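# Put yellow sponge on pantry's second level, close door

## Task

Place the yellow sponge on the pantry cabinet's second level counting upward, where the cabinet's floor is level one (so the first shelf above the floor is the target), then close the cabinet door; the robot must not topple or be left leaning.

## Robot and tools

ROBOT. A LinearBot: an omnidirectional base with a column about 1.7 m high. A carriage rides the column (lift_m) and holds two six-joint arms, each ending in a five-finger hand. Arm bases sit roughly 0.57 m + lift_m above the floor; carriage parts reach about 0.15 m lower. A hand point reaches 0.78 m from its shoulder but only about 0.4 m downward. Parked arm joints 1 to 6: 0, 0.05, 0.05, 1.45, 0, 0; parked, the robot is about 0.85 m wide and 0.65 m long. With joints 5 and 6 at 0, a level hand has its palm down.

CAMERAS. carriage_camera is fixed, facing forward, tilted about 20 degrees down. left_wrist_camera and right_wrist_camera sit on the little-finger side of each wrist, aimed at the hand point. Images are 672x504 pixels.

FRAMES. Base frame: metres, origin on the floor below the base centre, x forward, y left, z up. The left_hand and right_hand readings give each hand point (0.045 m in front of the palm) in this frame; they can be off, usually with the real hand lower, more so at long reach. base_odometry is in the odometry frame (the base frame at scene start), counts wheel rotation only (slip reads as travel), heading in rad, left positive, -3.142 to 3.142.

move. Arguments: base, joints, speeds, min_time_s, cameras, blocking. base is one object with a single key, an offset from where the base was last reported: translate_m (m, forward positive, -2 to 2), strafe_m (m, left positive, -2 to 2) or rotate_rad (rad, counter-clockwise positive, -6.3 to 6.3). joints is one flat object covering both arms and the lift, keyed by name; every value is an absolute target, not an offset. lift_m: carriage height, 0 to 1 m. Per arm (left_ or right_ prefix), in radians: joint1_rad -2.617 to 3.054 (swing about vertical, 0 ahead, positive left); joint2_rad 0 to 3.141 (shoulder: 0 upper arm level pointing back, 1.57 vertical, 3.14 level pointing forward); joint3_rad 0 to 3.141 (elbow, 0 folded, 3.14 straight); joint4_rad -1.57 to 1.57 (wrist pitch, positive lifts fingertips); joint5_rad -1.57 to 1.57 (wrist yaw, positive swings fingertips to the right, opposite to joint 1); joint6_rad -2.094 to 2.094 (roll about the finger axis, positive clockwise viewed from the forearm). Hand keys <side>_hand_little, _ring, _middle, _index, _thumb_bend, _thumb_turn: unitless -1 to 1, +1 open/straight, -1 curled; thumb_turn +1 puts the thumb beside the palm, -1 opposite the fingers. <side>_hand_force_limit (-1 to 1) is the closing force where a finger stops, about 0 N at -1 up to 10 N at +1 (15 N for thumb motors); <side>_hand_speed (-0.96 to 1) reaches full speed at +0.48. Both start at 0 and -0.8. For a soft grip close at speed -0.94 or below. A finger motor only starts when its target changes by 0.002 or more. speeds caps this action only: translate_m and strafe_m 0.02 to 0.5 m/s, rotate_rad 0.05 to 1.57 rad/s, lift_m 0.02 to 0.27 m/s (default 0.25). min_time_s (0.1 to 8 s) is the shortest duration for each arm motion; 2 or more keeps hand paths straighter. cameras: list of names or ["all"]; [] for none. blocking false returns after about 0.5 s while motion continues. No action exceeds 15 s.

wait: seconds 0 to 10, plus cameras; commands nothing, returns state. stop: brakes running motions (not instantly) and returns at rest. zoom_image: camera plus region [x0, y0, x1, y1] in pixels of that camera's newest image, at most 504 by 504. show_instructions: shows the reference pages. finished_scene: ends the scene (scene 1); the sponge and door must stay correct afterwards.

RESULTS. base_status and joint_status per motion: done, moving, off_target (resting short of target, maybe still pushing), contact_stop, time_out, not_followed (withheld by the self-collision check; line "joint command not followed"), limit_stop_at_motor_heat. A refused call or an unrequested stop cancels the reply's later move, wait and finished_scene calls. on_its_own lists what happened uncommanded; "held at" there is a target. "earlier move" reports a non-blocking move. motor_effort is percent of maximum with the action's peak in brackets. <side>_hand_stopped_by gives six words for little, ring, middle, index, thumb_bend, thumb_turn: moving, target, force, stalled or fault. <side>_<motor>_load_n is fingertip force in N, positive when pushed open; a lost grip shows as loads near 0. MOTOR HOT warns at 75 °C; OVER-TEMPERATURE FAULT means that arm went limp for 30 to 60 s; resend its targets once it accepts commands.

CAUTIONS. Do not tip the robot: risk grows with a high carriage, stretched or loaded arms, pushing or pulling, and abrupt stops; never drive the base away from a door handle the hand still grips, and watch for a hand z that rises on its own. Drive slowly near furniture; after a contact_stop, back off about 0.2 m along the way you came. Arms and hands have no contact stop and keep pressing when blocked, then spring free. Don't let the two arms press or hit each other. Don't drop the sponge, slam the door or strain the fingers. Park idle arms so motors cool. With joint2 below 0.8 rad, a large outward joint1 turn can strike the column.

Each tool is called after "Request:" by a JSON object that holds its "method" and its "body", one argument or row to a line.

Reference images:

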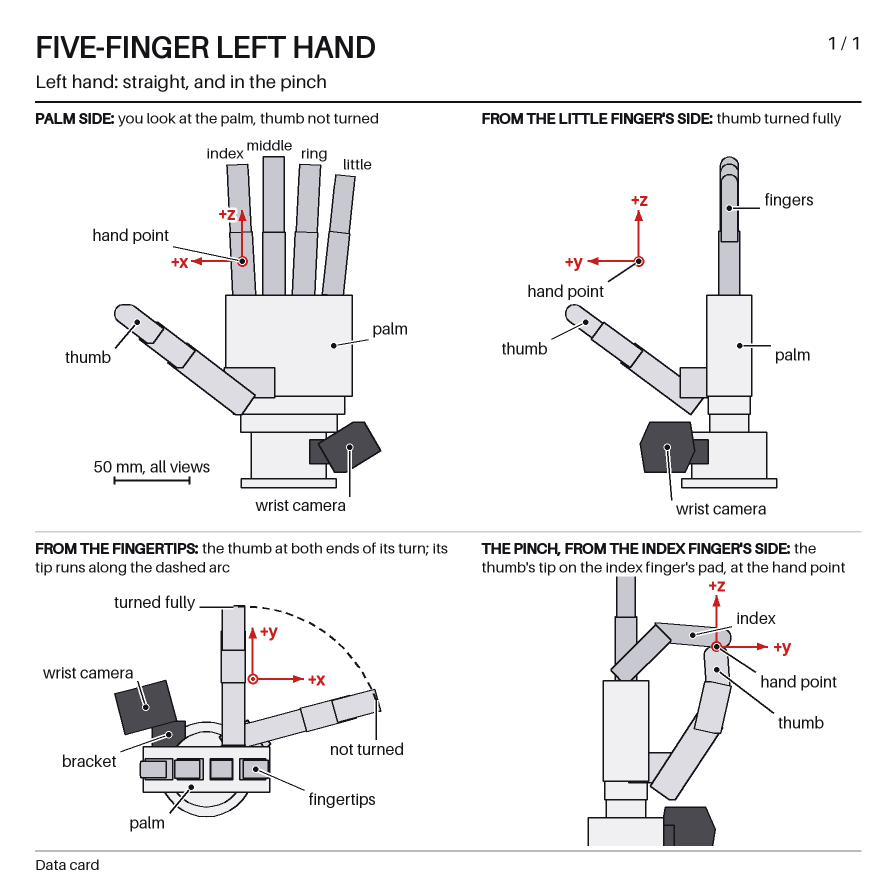

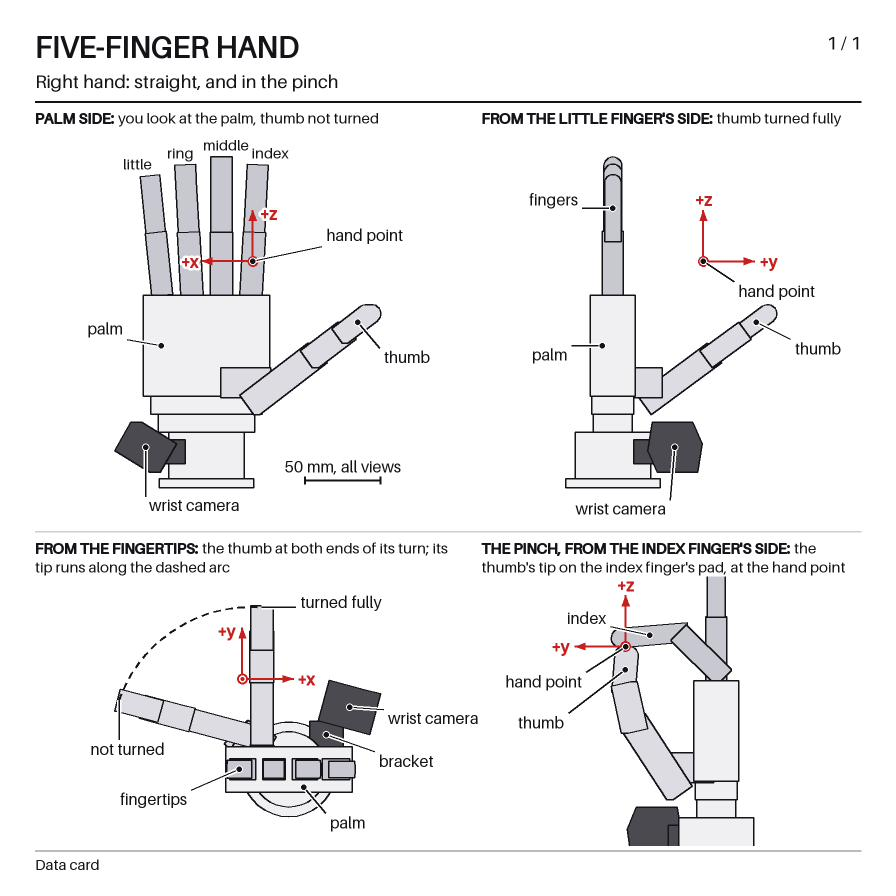

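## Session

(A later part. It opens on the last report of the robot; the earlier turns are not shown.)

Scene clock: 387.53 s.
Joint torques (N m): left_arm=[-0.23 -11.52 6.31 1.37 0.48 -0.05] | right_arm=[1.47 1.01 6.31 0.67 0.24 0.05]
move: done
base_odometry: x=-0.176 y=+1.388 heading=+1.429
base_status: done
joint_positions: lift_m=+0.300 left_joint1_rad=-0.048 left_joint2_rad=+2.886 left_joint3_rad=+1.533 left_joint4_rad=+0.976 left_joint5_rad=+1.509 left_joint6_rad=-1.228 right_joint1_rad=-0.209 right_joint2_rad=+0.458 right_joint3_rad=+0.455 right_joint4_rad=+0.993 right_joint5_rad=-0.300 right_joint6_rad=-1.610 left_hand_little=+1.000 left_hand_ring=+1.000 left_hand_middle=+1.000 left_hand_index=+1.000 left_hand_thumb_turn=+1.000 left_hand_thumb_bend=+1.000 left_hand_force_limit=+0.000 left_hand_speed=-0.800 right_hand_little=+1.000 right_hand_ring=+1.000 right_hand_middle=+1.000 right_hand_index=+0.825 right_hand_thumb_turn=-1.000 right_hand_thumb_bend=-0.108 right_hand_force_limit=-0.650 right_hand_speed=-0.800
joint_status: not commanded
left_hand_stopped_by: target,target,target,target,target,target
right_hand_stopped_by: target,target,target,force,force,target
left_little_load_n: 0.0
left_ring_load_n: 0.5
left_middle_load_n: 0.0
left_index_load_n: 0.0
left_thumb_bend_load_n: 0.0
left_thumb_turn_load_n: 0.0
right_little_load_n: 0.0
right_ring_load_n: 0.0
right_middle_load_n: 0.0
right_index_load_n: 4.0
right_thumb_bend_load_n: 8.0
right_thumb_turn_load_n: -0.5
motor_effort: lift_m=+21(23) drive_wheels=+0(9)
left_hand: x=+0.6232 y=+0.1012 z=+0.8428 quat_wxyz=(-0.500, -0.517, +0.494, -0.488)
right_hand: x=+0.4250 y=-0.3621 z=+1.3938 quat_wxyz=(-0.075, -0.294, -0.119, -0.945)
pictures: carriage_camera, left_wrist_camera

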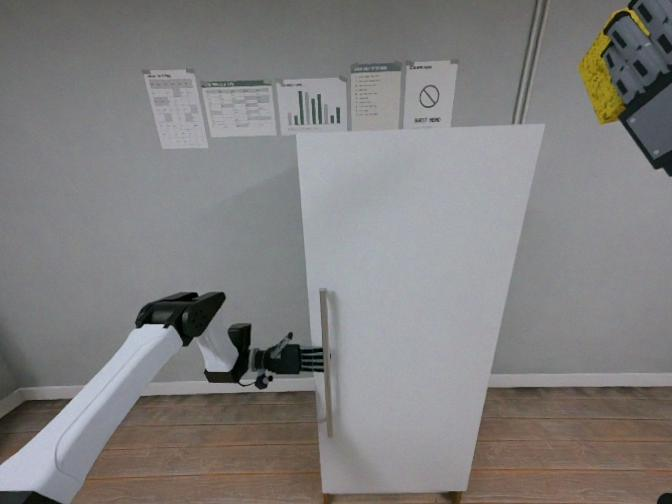

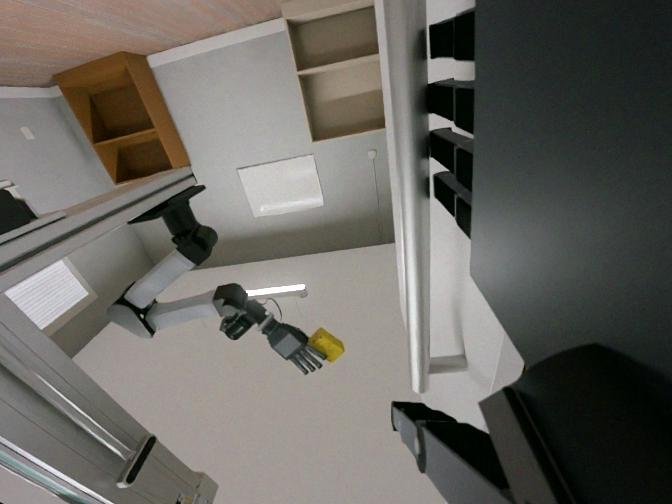

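Request:
{"method": "move", "body": {
  "base": {"strafe_m": -0.035},
  "speeds": {"strafe_m": 0.04},
  "cameras": ["left_wrist_camera", "carriage_camera"]
}}

Request:
{"method": "zoom_image", "body": {
  "camera": "left_wrist_camera",
  "region": [350, 100, 550, 400]
}}

Request:
{"method": "zoom_image", "body": {
  "camera": "carriage_camera",
  "region": [270, 290, 390, 410]
}}

Scene clock: 390.63 s.
Joint torques (N m): left_arm=[-0.16 -11.49 6.31 1.33 0.53 -0.02] | right_arm=[1.44 0.94 6.57 0.68 0.23 0.04]
move: done
base_odometry: x=-0.141 y=+1.383 heading=+1.429
base_status: done
joint_positions: lift_m=+0.300 left_joint1_rad=-0.047 left_joint2_rad=+2.886 left_joint3_rad=+1.533 left_joint4_rad=+0.979 left_joint5_rad=+1.507 left_joint6_rad=-1.228 right_joint1_rad=-0.209 right_joint2_rad=+0.458 right_joint3_rad=+0.455 right_joint4_rad=+0.993 right_joint5_rad=-0.300 right_joint6_rad=-1.610 left_hand_little=+1.000 left_hand_ring=+1.000 left_hand_middle=+1.000 left_hand_index=+1.000 left_hand_thumb_turn=+1.000 left_hand_thumb_bend=+1.000 left_hand_force_limit=+0.000 left_hand_speed=-0.800 right_hand_little=+1.000 right_hand_ring=+1.000 right_hand_middle=+1.000 right_hand_index=+0.825 right_hand_thumb_turn=-1.000 right_hand_thumb_bend=-0.108 right_hand_force_limit=-0.650 right_hand_speed=-0.800
joint_status: not commanded
left_hand_stopped_by: target,target,target,target,target,target
right_hand_stopped_by: target,target,target,force,force,target
left_little_load_n: 0.0
left_ring_load_n: -0.5
left_middle_load_n: 0.0
left_index_load_n: 0.0
left_thumb_bend_load_n: 0.0
left_thumb_turn_load_n: 0.0
right_little_load_n: 0.0
right_ring_load_n: 0.0
right_middle_load_n: 0.0
right_index_load_n: 4.0
right_thumb_bend_load_n: 8.0
right_thumb_turn_load_n: 0.0
motor_effort: lift_m=+22(22) drive_wheels=+0(9)
left_hand: x=+0.6236 y=+0.1013 z=+0.8427 quat_wxyz=(-0.499, -0.517, +0.495, -0.490)
right_hand: x=+0.4250 y=-0.3621 z=+1.3938 quat_wxyz=(-0.075, -0.294, -0.119, -0.945)
pictures: carriage_camera, left_wrist_camera

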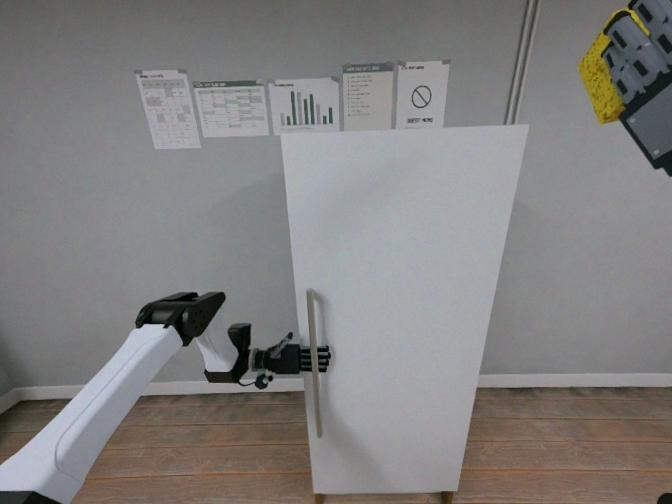

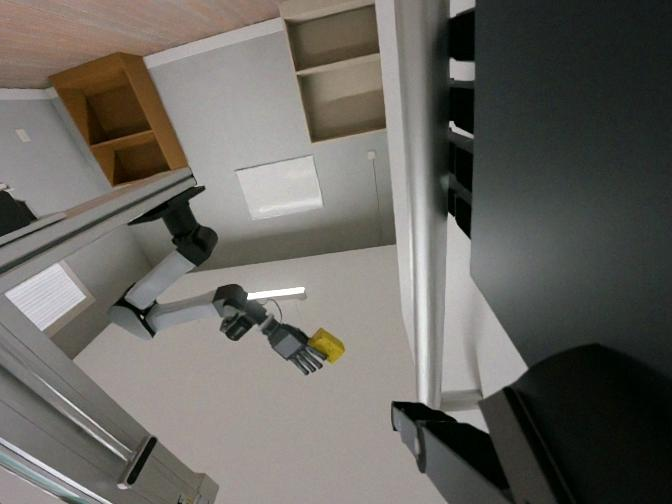

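Scaled by 1.680 from the camera's image (finer frame: 960x720).

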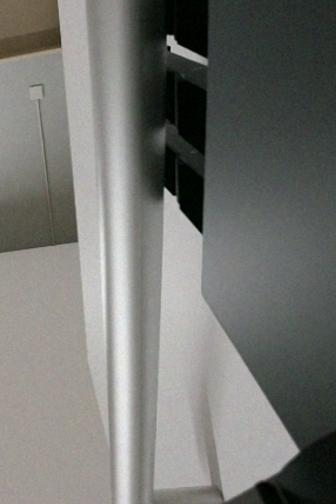

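Scaled by 4.200 from the camera's image (finer frame: 960x720).

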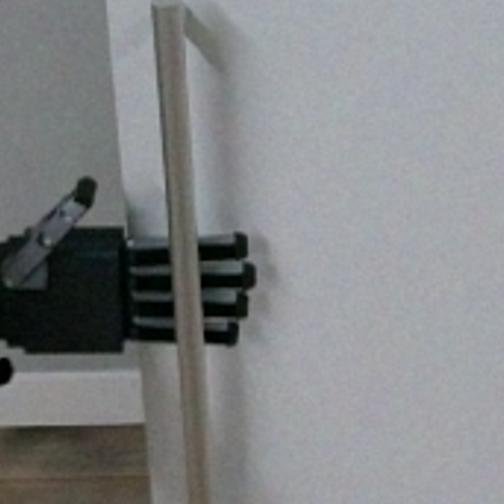

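Request:
{"method": "move", "body": {
  "base": {"translate_m": -0.08},
  "speeds": {"translate_m": 0.04},
  "cameras": ["left_wrist_camera", "carriage_camera"]
}}

Scene clock: 395.83 s.
Joint torques (N m): left_arm=[-0.27 -11.77 4.55 1.17 1.09 -0.04] | right_arm=[1.47 0.88 6.48 0.66 0.23 0.05]
move: done
base_odometry: x=-0.152 y=+1.304 heading=+1.429
base_status: done
joint_positions: lift_m=+0.300 left_joint1_rad=-0.047 left_joint2_rad=+2.886 left_joint3_rad=+1.555 left_joint4_rad=+0.998 left_joint5_rad=+1.451 left_joint6_rad=-1.228 right_joint1_rad=-0.209 right_joint2_rad=+0.458 right_joint3_rad=+0.454 right_joint4_rad=+0.993 right_joint5_rad=-0.300 right_joint6_rad=-1.610 left_hand_little=+1.000 left_hand_ring=+1.000 left_hand_middle=+1.000 left_hand_index=+1.000 left_hand_thumb_turn=+1.000 left_hand_thumb_bend=+1.000 left_hand_force_limit=+0.000 left_hand_speed=-0.800 right_hand_little=+1.000 right_hand_ring=+1.000 right_hand_middle=+1.000 right_hand_index=+0.825 right_hand_thumb_turn=-1.000 right_hand_thumb_bend=-0.108 right_hand_force_limit=-0.650 right_hand_speed=-0.800
joint_status: not commanded
left_hand_stopped_by: target,target,target,target,target,target
right_hand_stopped_by: target,target,target,force,force,target
left_little_load_n: 0.5
left_ring_load_n: 0.5
left_middle_load_n: 0.0
left_index_load_n: 0.0
left_thumb_bend_load_n: 0.0
left_thumb_turn_load_n: 0.0
right_little_load_n: 0.0
right_ring_load_n: 0.0
right_middle_load_n: 0.0
right_index_load_n: 4.0
right_thumb_bend_load_n: 8.0
right_thumb_turn_load_n: -0.5
motor_effort: lift_m=+22(23) drive_wheels=+2(11)
left_hand: x=+0.6391 y=+0.0978 z=+0.8425 quat_wxyz=(-0.471, -0.523, +0.496, -0.509)
right_hand: x=+0.4252 y=-0.3621 z=+1.3934 quat_wxyz=(-0.075, -0.295, -0.119, -0.945)
pictures: carriage_camera, left_wrist_camera

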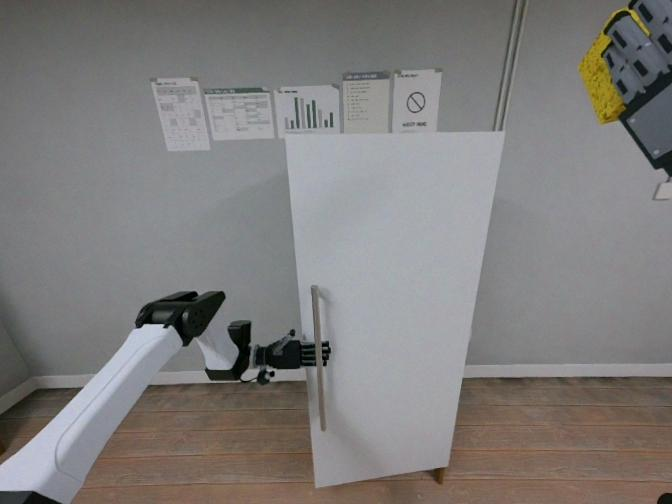

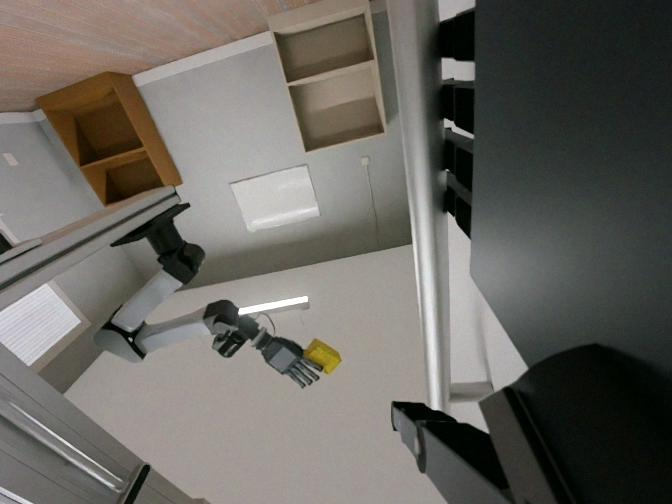

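Request:
{"method": "move", "body": {
  "base": {"strafe_m": -0.025},
  "speeds": {"strafe_m": 0.05}
}}

Request:
{"method": "move", "body": {
  "base": {"translate_m": -0.08},
  "speeds": {"translate_m": 0.04},
  "cameras": ["left_wrist_camera", "carriage_camera"]
}}

Scene clock: 398.23 s.
Joint torques (N m): left_arm=[-1.14 -11.59 4.53 1.24 0.99 0.02] | right_arm=[1.5 0.88 6.46 0.67 0.24 0.06]
move: done
base_odometry: x=-0.128 y=+1.300 heading=+1.429
base_status: done
joint_positions: lift_m=+0.300 left_joint1_rad=-0.037 left_joint2_rad=+2.886 left_joint3_rad=+1.555 left_joint4_rad=+0.998 left_joint5_rad=+1.459 left_joint6_rad=-1.230 right_joint1_rad=-0.209 right_joint2_rad=+0.458 right_joint3_rad=+0.454 right_joint4_rad=+0.993 right_joint5_rad=-0.300 right_joint6_rad=-1.610 left_hand_little=+1.000 left_hand_ring=+1.000 left_hand_middle=+1.000 left_hand_index=+1.000 left_hand_thumb_turn=+1.000 left_hand_thumb_bend=+1.000 left_hand_force_limit=+0.000 left_hand_speed=-0.800 right_hand_little=+1.000 right_hand_ring=+1.000 right_hand_middle=+1.000 right_hand_index=+0.825 right_hand_thumb_turn=-1.000 right_hand_thumb_bend=-0.108 right_hand_force_limit=-0.650 right_hand_speed=-0.800
joint_status: not commanded
left_hand_stopped_by: target,target,target,target,target,target
right_hand_stopped_by: target,target,target,force,force,target
left_little_load_n: 0.0
left_ring_load_n: 0.0
left_middle_load_n: 0.0
left_index_load_n: 0.0
left_thumb_bend_load_n: 0.0
left_thumb_turn_load_n: 0.0
right_little_load_n: 0.0
right_ring_load_n: 0.0
right_middle_load_n: 0.0
right_index_load_n: 4.0
right_thumb_bend_load_n: 8.0
right_thumb_turn_load_n: -0.5
motor_effort: lift_m=+21(22) drive_wheels=+1(9)
left_hand: x=+0.6399 y=+0.1025 z=+0.8432 quat_wxyz=(-0.471, -0.524, +0.494, -0.510)
right_hand: x=+0.4252 y=-0.3620 z=+1.3934 quat_wxyz=(-0.075, -0.295, -0.119, -0.945)
pictures: none

Scene clock: 400.77 s.
Joint torques (N m): left_arm=[-0.8 -11.54 4.21 1.12 0.79 0.01] | right_arm=[1.44 0.94 6.53 0.67 0.23 0.06]
move: done
base_odometry: x=-0.139 y=+1.221 heading=+1.429
base_status: done
joint_positions: lift_m=+0.300 left_joint1_rad=-0.042 left_joint2_rad=+2.886 left_joint3_rad=+1.555 left_joint4_rad=+0.999 left_joint5_rad=+1.475 left_joint6_rad=-1.232 right_joint1_rad=-0.209 right_joint2_rad=+0.458 right_joint3_rad=+0.454 right_joint4_rad=+0.994 right_joint5_rad=-0.300 right_joint6_rad=-1.610 left_hand_little=+1.000 left_hand_ring=+1.000 left_hand_middle=+1.000 left_hand_index=+1.000 left_hand_thumb_turn=+1.000 left_hand_thumb_bend=+1.000 left_hand_force_limit=+0.000 left_hand_speed=-0.800 right_hand_little=+1.000 right_hand_ring=+1.000 right_hand_middle=+1.000 right_hand_index=+0.825 right_hand_thumb_turn=-1.000 right_hand_thumb_bend=-0.108 right_hand_force_limit=-0.650 right_hand_speed=-0.800
joint_status: not commanded
left_hand_stopped_by: target,target,target,target,target,target
right_hand_stopped_by: target,target,target,force,force,target
left_little_load_n: 0.0
left_ring_load_n: 0.0
left_middle_load_n: 0.0
left_index_load_n: 0.0
left_thumb_bend_load_n: 0.0
left_thumb_turn_load_n: 0.0
right_little_load_n: 0.0
right_ring_load_n: 0.0
right_middle_load_n: 0.0
right_index_load_n: 4.0
right_thumb_bend_load_n: 8.0
right_thumb_turn_load_n: 0.0
motor_effort: lift_m=+20(23) drive_wheels=+2(10)
left_hand: x=+0.6358 y=+0.1013 z=+0.8444 quat_wxyz=(-0.478, -0.518, +0.498, -0.506)
right_hand: x=+0.4251 y=-0.3620 z=+1.3935 quat_wxyz=(-0.075, -0.294, -0.119, -0.945)
pictures: carriage_camera, left_wrist_camera

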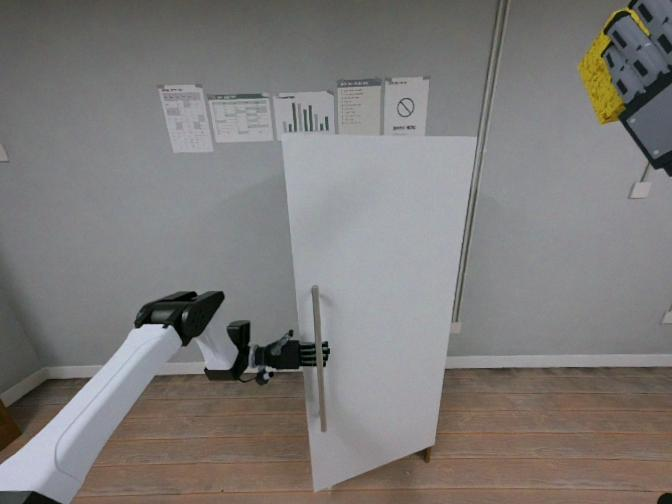

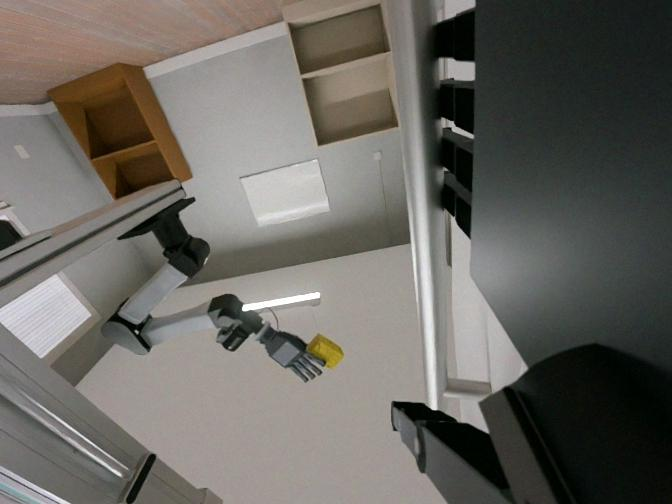

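Request:
{"method": "move", "body": {
  "base": {"strafe_m": -0.04},
  "speeds": {"strafe_m": 0.06}
}}

Request:
{"method": "move", "body": {
  "base": {"translate_m": -0.09},
  "speeds": {"translate_m": 0.05},
  "cameras": ["left_wrist_camera", "carriage_camera"]
}}

Scene clock: 408.10 s.
Joint torques (N m): left_arm=[-7.05 -11.9 4.41 1.16 0.35 0.03] | right_arm=[1.44 0.99 6.37 0.66 0.26 0.05]
move: done
base_odometry: x=-0.099 y=+1.215 heading=+1.429
base_status: done
joint_positions: lift_m=+0.300 left_joint1_rad=+0.024 left_joint2_rad=+2.889 left_joint3_rad=+1.555 left_joint4_rad=+0.992 left_joint5_rad=+1.525 left_joint6_rad=-1.232 right_joint1_rad=-0.209 right_joint2_rad=+0.458 right_joint3_rad=+0.454 right_joint4_rad=+0.994 right_joint5_rad=-0.300 right_joint6_rad=-1.610 left_hand_little=+1.000 left_hand_ring=+1.000 left_hand_middle=+1.000 left_hand_index=+1.000 left_hand_thumb_turn=+1.000 left_hand_thumb_bend=+1.000 left_hand_force_limit=+0.000 left_hand_speed=-0.800 right_hand_little=+1.000 right_hand_ring=+1.000 right_hand_middle=+1.000 right_hand_index=+0.825 right_hand_thumb_turn=-1.000 right_hand_thumb_bend=-0.108 right_hand_force_limit=-0.650 right_hand_speed=-0.800
joint_status: not commanded
left_hand_stopped_by: target,target,target,target,target,target
right_hand_stopped_by: target,target,target,force,force,target
left_little_load_n: 0.0
left_ring_load_n: 0.0
left_middle_load_n: 0.0
left_index_load_n: 0.0
left_thumb_bend_load_n: 0.0
left_thumb_turn_load_n: 0.0
right_little_load_n: 0.0
right_ring_load_n: 0.0
right_middle_load_n: 0.0
right_index_load_n: 4.0
right_thumb_bend_load_n: 8.0
right_thumb_turn_load_n: -0.5
motor_effort: lift_m=+21(23) drive_wheels=+4(9)
left_hand: x=+0.6392 y=+0.1311 z=+0.8463 quat_wxyz=(-0.480, -0.521, +0.486, -0.512)
right_hand: x=+0.4251 y=-0.3619 z=+1.3935 quat_wxyz=(-0.075, -0.294, -0.119, -0.945)
pictures: none

Scene clock: 410.40 s.
Joint torques (N m): left_arm=[-0.57 -12.12 2.8 1.07 2.42 0.46] | right_arm=[1.44 0.85 6.5 0.64 0.26 0.05]
move: done
base_odometry: x=-0.112 y=+1.126 heading=+1.429
base_status: done
joint_positions: lift_m=+0.300 left_joint1_rad=-0.044 left_joint2_rad=+2.889 left_joint3_rad=+1.575 left_joint4_rad=+1.026 left_joint5_rad=+1.334 left_joint6_rad=-1.274 right_joint1_rad=-0.209 right_joint2_rad=+0.458 right_joint3_rad=+0.454 right_joint4_rad=+0.995 right_joint5_rad=-0.300 right_joint6_rad=-1.610 left_hand_little=+1.000 left_hand_ring=+1.000 left_hand_middle=+1.000 left_hand_index=+1.000 left_hand_thumb_turn=+1.000 left_hand_thumb_bend=+1.000 left_hand_force_limit=+0.000 left_hand_speed=-0.800 right_hand_little=+1.000 right_hand_ring=+1.000 right_hand_middle=+1.000 right_hand_index=+0.825 right_hand_thumb_turn=-1.000 right_hand_thumb_bend=-0.108 right_hand_force_limit=-0.650 right_hand_speed=-0.800
joint_status: not commanded
left_hand_stopped_by: target,target,target,target,target,target
right_hand_stopped_by: target,target,target,force,force,target
left_little_load_n: 0.0
left_ring_load_n: 0.5
left_middle_load_n: 0.5
left_index_load_n: 1.0
left_thumb_bend_load_n: 0.0
left_thumb_turn_load_n: 0.0
right_little_load_n: 0.0
right_ring_load_n: 0.0
right_middle_load_n: 0.0
right_index_load_n: 4.0
right_thumb_bend_load_n: 7.5
right_thumb_turn_load_n: -0.5
motor_effort: lift_m=+22(23) drive_wheels=+2(11)
left_hand: x=+0.6675 y=+0.0943 z=+0.8412 quat_wxyz=(-0.433, -0.558, +0.471, -0.529)
right_hand: x=+0.4249 y=-0.3619 z=+1.3936 quat_wxyz=(-0.075, -0.294, -0.119, -0.945)
pictures: carriage_camera, left_wrist_camera

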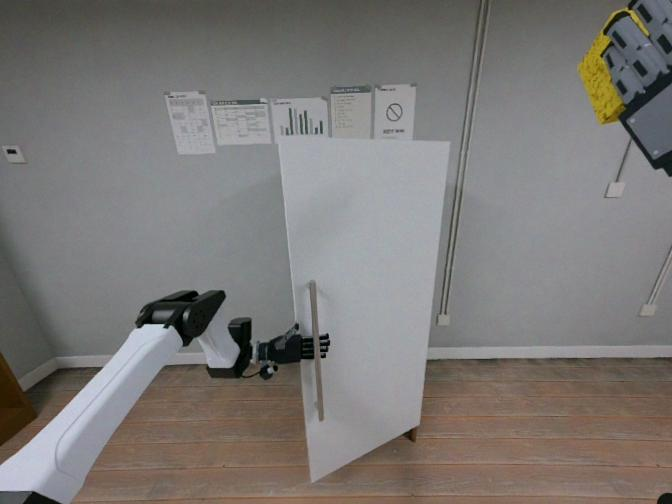

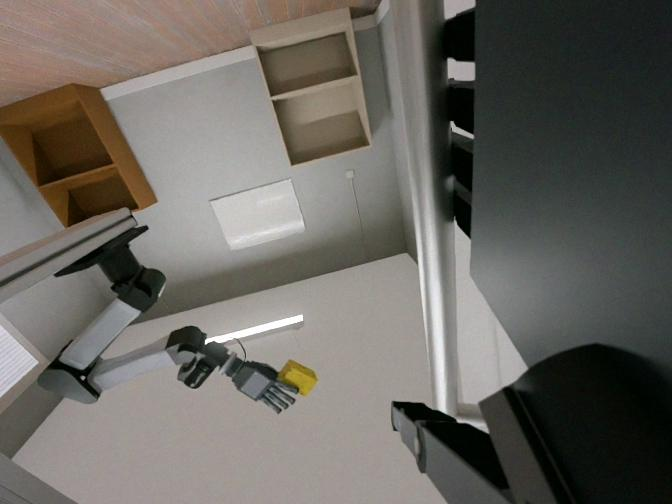

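Request:
{"method": "move", "body": {
  "base": {"translate_m": -0.08},
  "speeds": {"translate_m": 0.05},
  "cameras": ["left_wrist_camera", "carriage_camera"]
}}

Scene clock: 414.57 s.
Joint torques (N m): left_arm=[0.44 -11.55 4.44 1.13 0.19 0.13] | right_arm=[1.42 0.99 6.58 0.66 0.25 0.04]
move: done
base_odometry: x=-0.123 y=+1.047 heading=+1.429
base_status: done
joint_positions: lift_m=+0.300 left_joint1_rad=-0.053 left_joint2_rad=+2.887 left_joint3_rad=+1.556 left_joint4_rad=+0.996 left_joint5_rad=+1.535 left_joint6_rad=-1.245 right_joint1_rad=-0.209 right_joint2_rad=+0.458 right_joint3_rad=+0.454 right_joint4_rad=+0.994 right_joint5_rad=-0.300 right_joint6_rad=-1.610 left_hand_little=+1.000 left_hand_ring=+1.000 left_hand_middle=+1.000 left_hand_index=+1.000 left_hand_thumb_turn=+1.000 left_hand_thumb_bend=+1.000 left_hand_force_limit=+0.000 left_hand_speed=-0.800 right_hand_little=+1.000 right_hand_ring=+1.000 right_hand_middle=+1.000 right_hand_index=+0.825 right_hand_thumb_turn=-1.000 right_hand_thumb_bend=-0.108 right_hand_force_limit=-0.650 right_hand_speed=-0.800
joint_status: not commanded
left_hand_stopped_by: target,target,target,target,target,target
right_hand_stopped_by: target,target,target,force,force,target
left_little_load_n: 0.0
left_ring_load_n: 0.0
left_middle_load_n: 0.0
left_index_load_n: 0.0
left_thumb_bend_load_n: 0.0
left_thumb_turn_load_n: 0.0
right_little_load_n: 0.0
right_ring_load_n: 0.0
right_middle_load_n: 0.0
right_index_load_n: 4.0
right_thumb_bend_load_n: 8.0
right_thumb_turn_load_n: 0.0
motor_effort: lift_m=+21(23) drive_wheels=+0(12)
left_hand: x=+0.6228 y=+0.1006 z=+0.8486 quat_wxyz=(-0.504, -0.500, +0.506, -0.490)
right_hand: x=+0.4250 y=-0.3619 z=+1.3936 quat_wxyz=(-0.075, -0.294, -0.119, -0.945)
pictures: carriage_camera, left_wrist_camera

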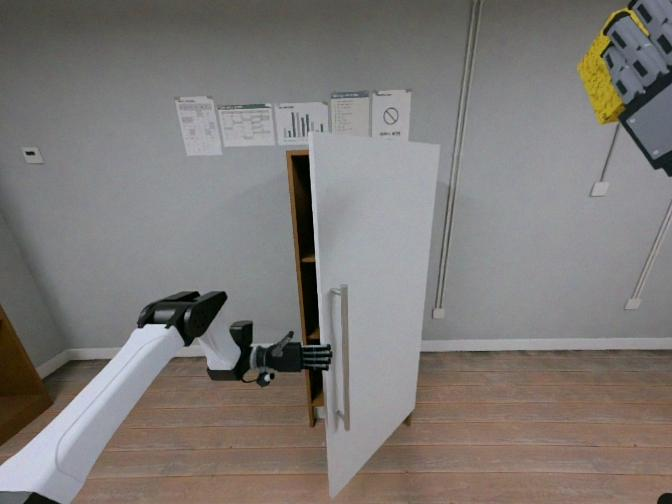

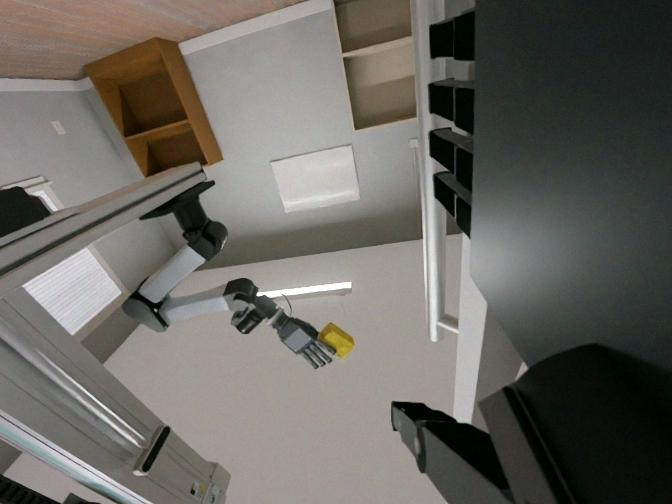

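Request:
{"method": "move", "body": {
  "base": {"strafe_m": 0.07},
  "speeds": {"strafe_m": 0.08},
  "cameras": ["left_wrist_camera", "carriage_camera"]
}}

Scene clock: 425.13 s.
Joint torques (N m): left_arm=[-0.01 -11.56 4.38 1.21 0.24 0.18] | right_arm=[1.48 0.92 6.54 0.66 0.25 0.04]
move: done
base_odometry: x=-0.192 y=+1.056 heading=+1.429
base_status: done
joint_positions: lift_m=+0.300 left_joint1_rad=-0.051 left_joint2_rad=+2.887 left_joint3_rad=+1.556 left_joint4_rad=+0.994 left_joint5_rad=+1.531 left_joint6_rad=-1.245 right_joint1_rad=-0.209 right_joint2_rad=+0.458 right_joint3_rad=+0.454 right_joint4_rad=+0.994 right_joint5_rad=-0.300 right_joint6_rad=-1.610 left_hand_little=+1.000 left_hand_ring=+1.000 left_hand_middle=+1.000 left_hand_index=+1.000 left_hand_thumb_turn=+1.000 left_hand_thumb_bend=+1.000 left_hand_force_limit=+0.000 left_hand_speed=-0.800 right_hand_little=+1.000 right_hand_ring=+1.000 right_hand_middle=+1.000 right_hand_index=+0.825 right_hand_thumb_turn=-1.000 right_hand_thumb_bend=-0.108 right_hand_force_limit=-0.650 right_hand_speed=-0.800
joint_status: not commanded
left_hand_stopped_by: target,target,target,target,target,target
right_hand_stopped_by: target,target,target,force,force,target
left_little_load_n: 0.0
left_ring_load_n: 0.0
left_middle_load_n: 0.0
left_index_load_n: 0.0
left_thumb_bend_load_n: 0.0
left_thumb_turn_load_n: 0.0
right_little_load_n: 0.0
right_ring_load_n: 0.0
right_middle_load_n: 0.0
right_index_load_n: 4.0
right_thumb_bend_load_n: 8.0
right_thumb_turn_load_n: -0.5
motor_effort: lift_m=+22(22) drive_wheels=+0(9)
left_hand: x=+0.6237 y=+0.1009 z=+0.8484 quat_wxyz=(-0.503, -0.502, +0.504, -0.491)
right_hand: x=+0.4250 y=-0.3620 z=+1.3936 quat_wxyz=(-0.075, -0.294, -0.119, -0.945)
pictures: carriage_camera, left_wrist_camera

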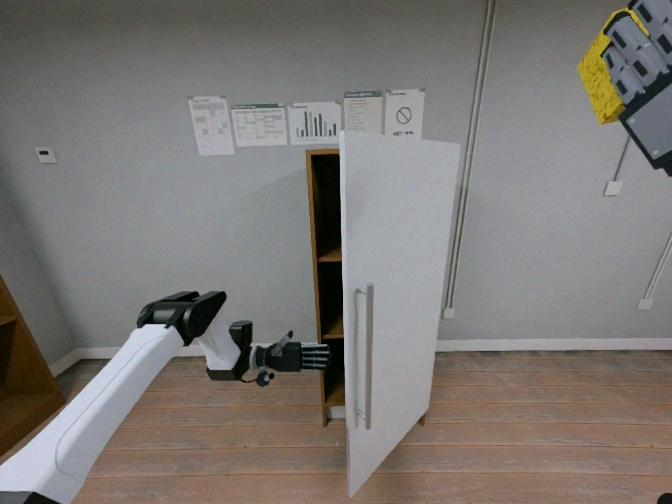

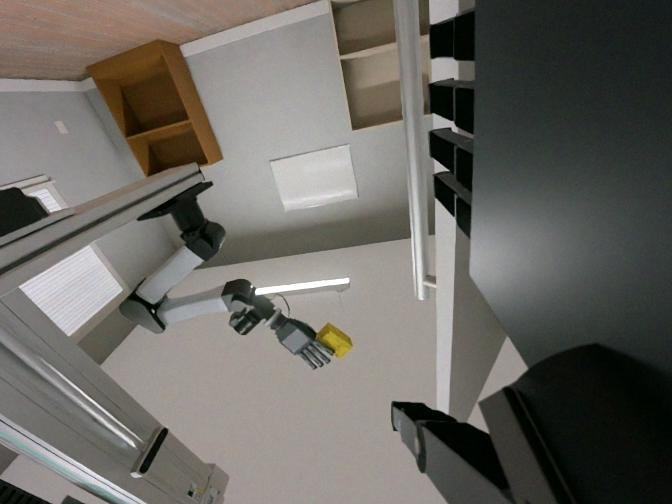

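Request:
{"method": "move", "body": {
  "base": {"translate_m": 0.12},
  "speeds": {"translate_m": 0.1}
}}

Request:
{"method": "move", "body": {
  "base": {"strafe_m": -0.2},
  "speeds": {"strafe_m": 0.08},
  "cameras": ["left_wrist_camera", "carriage_camera"]
}}

Scene clock: 430.40 s.
Joint torques (N m): left_arm=[0.14 -11.44 4.3 1.21 0.26 0.15] | right_arm=[1.5 0.84 6.45 0.61 0.24 0.05]
move: done
base_odometry: x=-0.175 y=+1.175 heading=+1.429
base_status: done
joint_positions: lift_m=+0.300 left_joint1_rad=-0.051 left_joint2_rad=+2.887 left_joint3_rad=+1.556 left_joint4_rad=+0.992 left_joint5_rad=+1.530 left_joint6_rad=-1.245 right_joint1_rad=-0.209 right_joint2_rad=+0.458 right_joint3_rad=+0.454 right_joint4_rad=+0.996 right_joint5_rad=-0.300 right_joint6_rad=-1.610 left_hand_little=+1.000 left_hand_ring=+1.000 left_hand_middle=+1.000 left_hand_index=+1.000 left_hand_thumb_turn=+1.000 left_hand_thumb_bend=+1.000 left_hand_force_limit=+0.000 left_hand_speed=-0.800 right_hand_little=+1.000 right_hand_ring=+1.000 right_hand_middle=+1.000 right_hand_index=+0.825 right_hand_thumb_turn=-1.000 right_hand_thumb_bend=-0.108 right_hand_force_limit=-0.650 right_hand_speed=-0.800
joint_status: not commanded
left_hand_stopped_by: target,target,target,target,target,target
right_hand_stopped_by: target,target,target,force,force,target
left_little_load_n: 0.0
left_ring_load_n: 0.0
left_middle_load_n: 0.0
left_index_load_n: 0.0
left_thumb_bend_load_n: 0.0
left_thumb_turn_load_n: 0.0
right_little_load_n: 0.0
right_ring_load_n: 0.0
right_middle_load_n: 0.0
right_index_load_n: 4.0
right_thumb_bend_load_n: 8.0
right_thumb_turn_load_n: 0.0
motor_effort: lift_m=+21(22) drive_wheels=-1(10)
left_hand: x=+0.6240 y=+0.1009 z=+0.8482 quat_wxyz=(-0.503, -0.503, +0.503, -0.490)
right_hand: x=+0.4247 y=-0.3619 z=+1.3938 quat_wxyz=(-0.075, -0.293, -0.119, -0.946)
pictures: none

Scene clock: 433.60 s.
Joint torques (N m): left_arm=[-0.18 -11.86 4.36 1.15 0.4 0.14] | right_arm=[1.48 1.02 6.63 0.65 0.24 0.05]
move: done
base_odometry: x=+0.023 y=+1.147 heading=+1.430
base_status: done
joint_positions: lift_m=+0.300 left_joint1_rad=-0.047 left_joint2_rad=+2.887 left_joint3_rad=+1.556 left_joint4_rad=+0.992 left_joint5_rad=+1.517 left_joint6_rad=-1.245 right_joint1_rad=-0.209 right_joint2_rad=+0.458 right_joint3_rad=+0.454 right_joint4_rad=+0.996 right_joint5_rad=-0.300 right_joint6_rad=-1.610 left_hand_little=+1.000 left_hand_ring=+1.000 left_hand_middle=+1.000 left_hand_index=+1.000 left_hand_thumb_turn=+1.000 left_hand_thumb_bend=+1.000 left_hand_force_limit=+0.000 left_hand_speed=-0.800 right_hand_little=+1.000 right_hand_ring=+1.000 right_hand_middle=+1.000 right_hand_index=+0.825 right_hand_thumb_turn=-1.000 right_hand_thumb_bend=-0.108 right_hand_force_limit=-0.650 right_hand_speed=-0.800
joint_status: not commanded
left_hand_stopped_by: target,target,target,target,target,target
right_hand_stopped_by: target,target,target,force,force,target
left_little_load_n: 0.0
left_ring_load_n: 0.0
left_middle_load_n: 0.0
left_index_load_n: 0.0
left_thumb_bend_load_n: 0.0
left_thumb_turn_load_n: 0.0
right_little_load_n: 0.0
right_ring_load_n: 0.0
right_middle_load_n: 0.0
right_index_load_n: 4.0
right_thumb_bend_load_n: 8.0
right_thumb_turn_load_n: 0.0
motor_effort: lift_m=+21(23) drive_wheels=+0(10)
left_hand: x=+0.6274 y=+0.1018 z=+0.8474 quat_wxyz=(-0.498, -0.509, +0.500, -0.493)
right_hand: x=+0.4247 y=-0.3618 z=+1.3938 quat_wxyz=(-0.075, -0.293, -0.119, -0.946)
pictures: carriage_camera, left_wrist_camera

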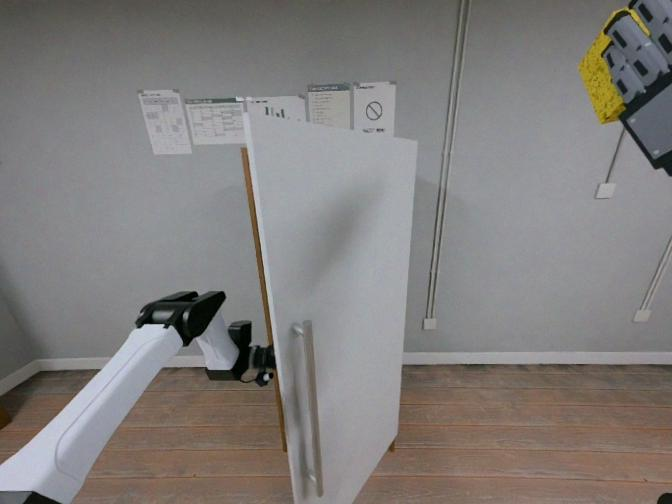

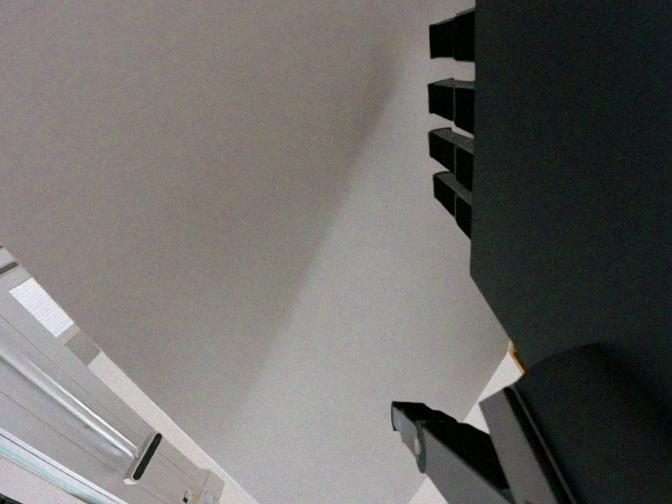

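Request:
{"method": "move", "body": {
  "base": {"translate_m": -0.18},
  "speeds": {"translate_m": 0.07},
  "cameras": ["left_wrist_camera", "carriage_camera"]
}}

Scene clock: 441.80 s.
Joint torques (N m): left_arm=[-0.32 -11.75 4.25 1.21 0.44 0.15] | right_arm=[1.42 0.94 6.56 0.64 0.24 0.05]
move: done
base_odometry: x=-0.003 y=+0.969 heading=+1.429
base_status: done
joint_positions: lift_m=+0.300 left_joint1_rad=-0.046 left_joint2_rad=+2.887 left_joint3_rad=+1.556 left_joint4_rad=+0.991 left_joint5_rad=+1.511 left_joint6_rad=-1.245 right_joint1_rad=-0.209 right_joint2_rad=+0.458 right_joint3_rad=+0.454 right_joint4_rad=+0.995 right_joint5_rad=-0.300 right_joint6_rad=-1.610 left_hand_little=+1.000 left_hand_ring=+1.000 left_hand_middle=+1.000 left_hand_index=+1.000 left_hand_thumb_turn=+1.000 left_hand_thumb_bend=+1.000 left_hand_force_limit=+0.000 left_hand_speed=-0.800 right_hand_little=+1.000 right_hand_ring=+1.000 right_hand_middle=+1.000 right_hand_index=+0.825 right_hand_thumb_turn=-1.000 right_hand_thumb_bend=-0.108 right_hand_force_limit=-0.650 right_hand_speed=-0.800
joint_status: not commanded
left_hand_stopped_by: target,target,target,target,target,target
right_hand_stopped_by: target,target,target,force,force,target
left_little_load_n: 0.0
left_ring_load_n: 0.0
left_middle_load_n: 0.0
left_index_load_n: 0.0
left_thumb_bend_load_n: 0.0
left_thumb_turn_load_n: 0.0
right_little_load_n: 0.0
right_ring_load_n: 0.0
right_middle_load_n: 0.0
right_index_load_n: 4.0
right_thumb_bend_load_n: 7.5
right_thumb_turn_load_n: -0.5
motor_effort: lift_m=+21(23) drive_wheels=+1(11)
left_hand: x=+0.6288 y=+0.1019 z=+0.8470 quat_wxyz=(-0.495, -0.511, +0.499, -0.494)
right_hand: x=+0.4251 y=-0.3619 z=+1.3933 quat_wxyz=(-0.075, -0.294, -0.119, -0.945)
pictures: carriage_camera, left_wrist_camera

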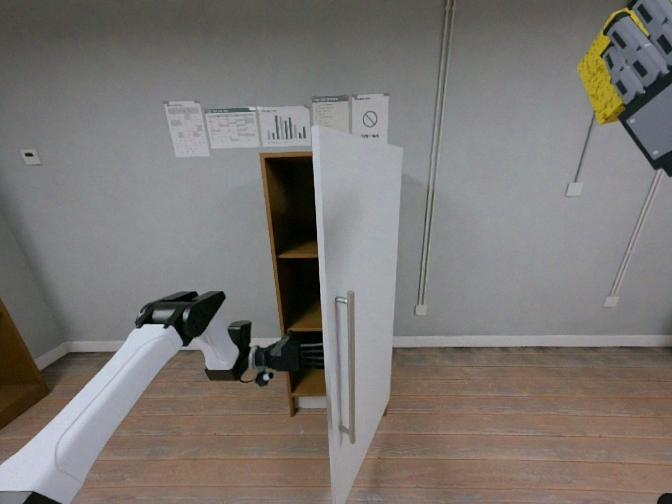

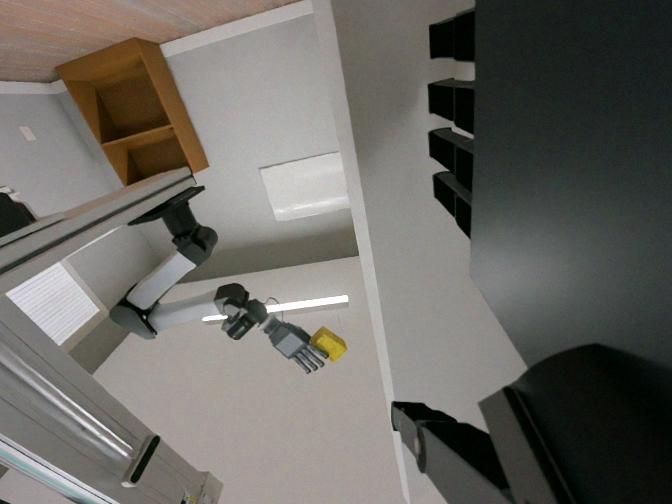

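Request:
{"method": "move", "body": {
  "base": {"strafe_m": -0.2},
  "speeds": {"strafe_m": 0.07},
  "cameras": ["left_wrist_camera", "carriage_camera"]
}}

Scene clock: 446.43 s.
Joint torques (N m): left_arm=[-0.1 -11.49 4.41 1.17 0.45 0.18] | right_arm=[1.44 1.05 6.46 0.64 0.25 0.05]
move: done
base_odometry: x=+0.195 y=+0.941 heading=+1.429
base_status: done
joint_positions: lift_m=+0.300 left_joint1_rad=-0.048 left_joint2_rad=+2.887 left_joint3_rad=+1.556 left_joint4_rad=+0.991 left_joint5_rad=+1.512 left_joint6_rad=-1.245 right_joint1_rad=-0.209 right_joint2_rad=+0.458 right_joint3_rad=+0.454 right_joint4_rad=+0.995 right_joint5_rad=-0.301 right_joint6_rad=-1.610 left_hand_little=+1.000 left_hand_ring=+1.000 left_hand_middle=+1.000 left_hand_index=+1.000 left_hand_thumb_turn=+1.000 left_hand_thumb_bend=+1.000 left_hand_force_limit=+0.000 left_hand_speed=-0.800 right_hand_little=+1.000 right_hand_ring=+1.000 right_hand_middle=+1.000 right_hand_index=+0.825 right_hand_thumb_turn=-1.000 right_hand_thumb_bend=-0.108 right_hand_force_limit=-0.650 right_hand_speed=-0.800
joint_status: not commanded
left_hand_stopped_by: target,target,target,target,target,target
right_hand_stopped_by: target,target,target,force,force,target
left_little_load_n: 0.0
left_ring_load_n: 0.0
left_middle_load_n: 0.0
left_index_load_n: 0.0
left_thumb_bend_load_n: 0.0
left_thumb_turn_load_n: 0.0
right_little_load_n: 0.0
right_ring_load_n: 0.0
right_middle_load_n: 0.0
right_index_load_n: 4.0
right_thumb_bend_load_n: 8.0
right_thumb_turn_load_n: -0.5
motor_effort: lift_m=+22(23) drive_wheels=+0(8)
left_hand: x=+0.6281 y=+0.1012 z=+0.8470 quat_wxyz=(-0.497, -0.510, +0.500, -0.494)
right_hand: x=+0.4251 y=-0.3619 z=+1.3933 quat_wxyz=(-0.074, -0.294, -0.119, -0.945)
pictures: carriage_camera, left_wrist_camera

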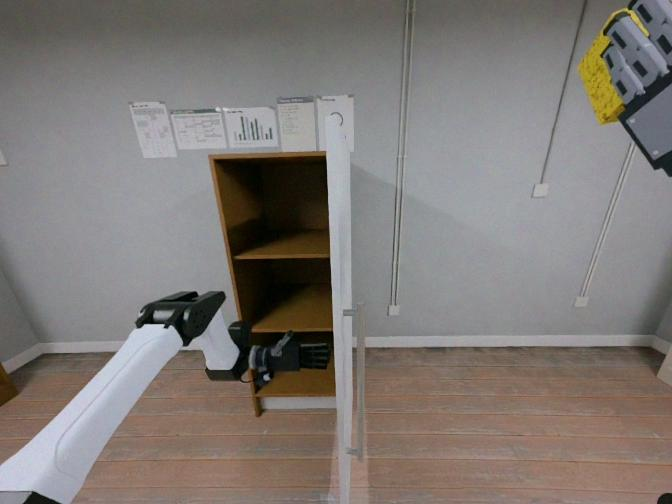

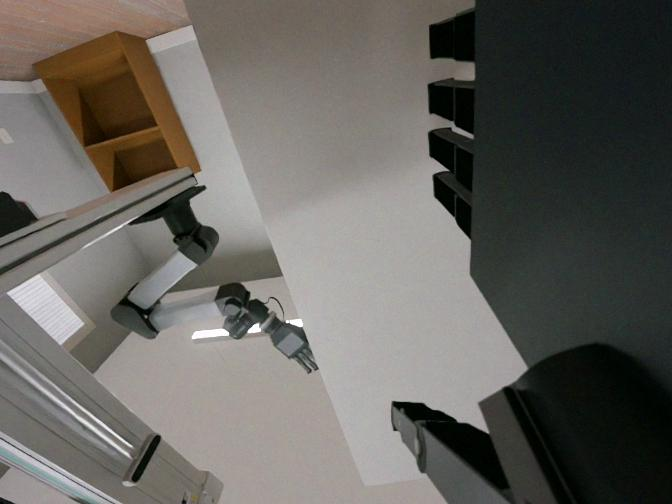

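Request:
{"method": "move", "body": {
  "base": {"strafe_m": -0.2},
  "speeds": {"strafe_m": 0.07},
  "cameras": ["left_wrist_camera", "carriage_camera"]
}}

Scene clock: 451.60 s.
Joint torques (N m): left_arm=[-0.14 -11.58 4.11 1.23 0.41 0.15] | right_arm=[1.44 0.99 6.63 0.64 0.24 0.05]
move: done
base_odometry: x=+0.393 y=+0.912 heading=+1.429
base_status: done
joint_positions: lift_m=+0.300 left_joint1_rad=-0.048 left_joint2_rad=+2.887 left_joint3_rad=+1.556 left_joint4_rad=+0.991 left_joint5_rad=+1.514 left_joint6_rad=-1.245 right_joint1_rad=-0.209 right_joint2_rad=+0.458 right_joint3_rad=+0.454 right_joint4_rad=+0.995 right_joint5_rad=-0.301 right_joint6_rad=-1.610 left_hand_little=+1.000 left_hand_ring=+1.000 left_hand_middle=+1.000 left_hand_index=+1.000 left_hand_thumb_turn=+1.000 left_hand_thumb_bend=+1.000 left_hand_force_limit=+0.000 left_hand_speed=-0.800 right_hand_little=+1.000 right_hand_ring=+1.000 right_hand_middle=+1.000 right_hand_index=+0.825 right_hand_thumb_turn=-1.000 right_hand_thumb_bend=-0.108 right_hand_force_limit=-0.650 right_hand_speed=-0.800
joint_status: not commanded
left_hand_stopped_by: target,target,target,target,target,target
right_hand_stopped_by: target,target,target,force,force,target
left_little_load_n: 0.0
left_ring_load_n: 0.0
left_middle_load_n: 0.0
left_index_load_n: 0.0
left_thumb_bend_load_n: 0.0
left_thumb_turn_load_n: 0.0
right_little_load_n: 0.0
right_ring_load_n: 0.0
right_middle_load_n: 0.0
right_index_load_n: 4.0
right_thumb_bend_load_n: 8.0
right_thumb_turn_load_n: -0.5
motor_effort: lift_m=+22(22) drive_wheels=+1(10)
left_hand: x=+0.6276 y=+0.1012 z=+0.8472 quat_wxyz=(-0.497, -0.509, +0.500, -0.493)
right_hand: x=+0.4251 y=-0.3618 z=+1.3934 quat_wxyz=(-0.075, -0.294, -0.119, -0.945)
pictures: carriage_camera, left_wrist_camera

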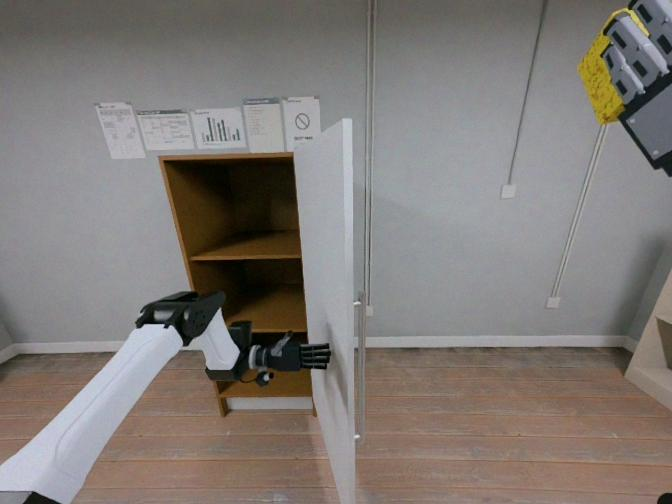

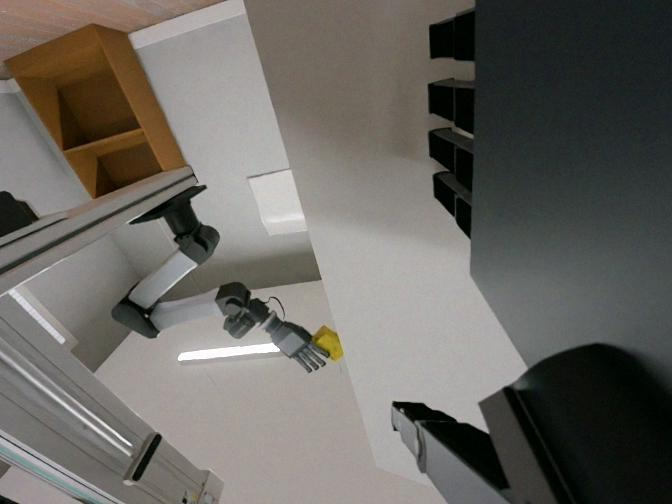

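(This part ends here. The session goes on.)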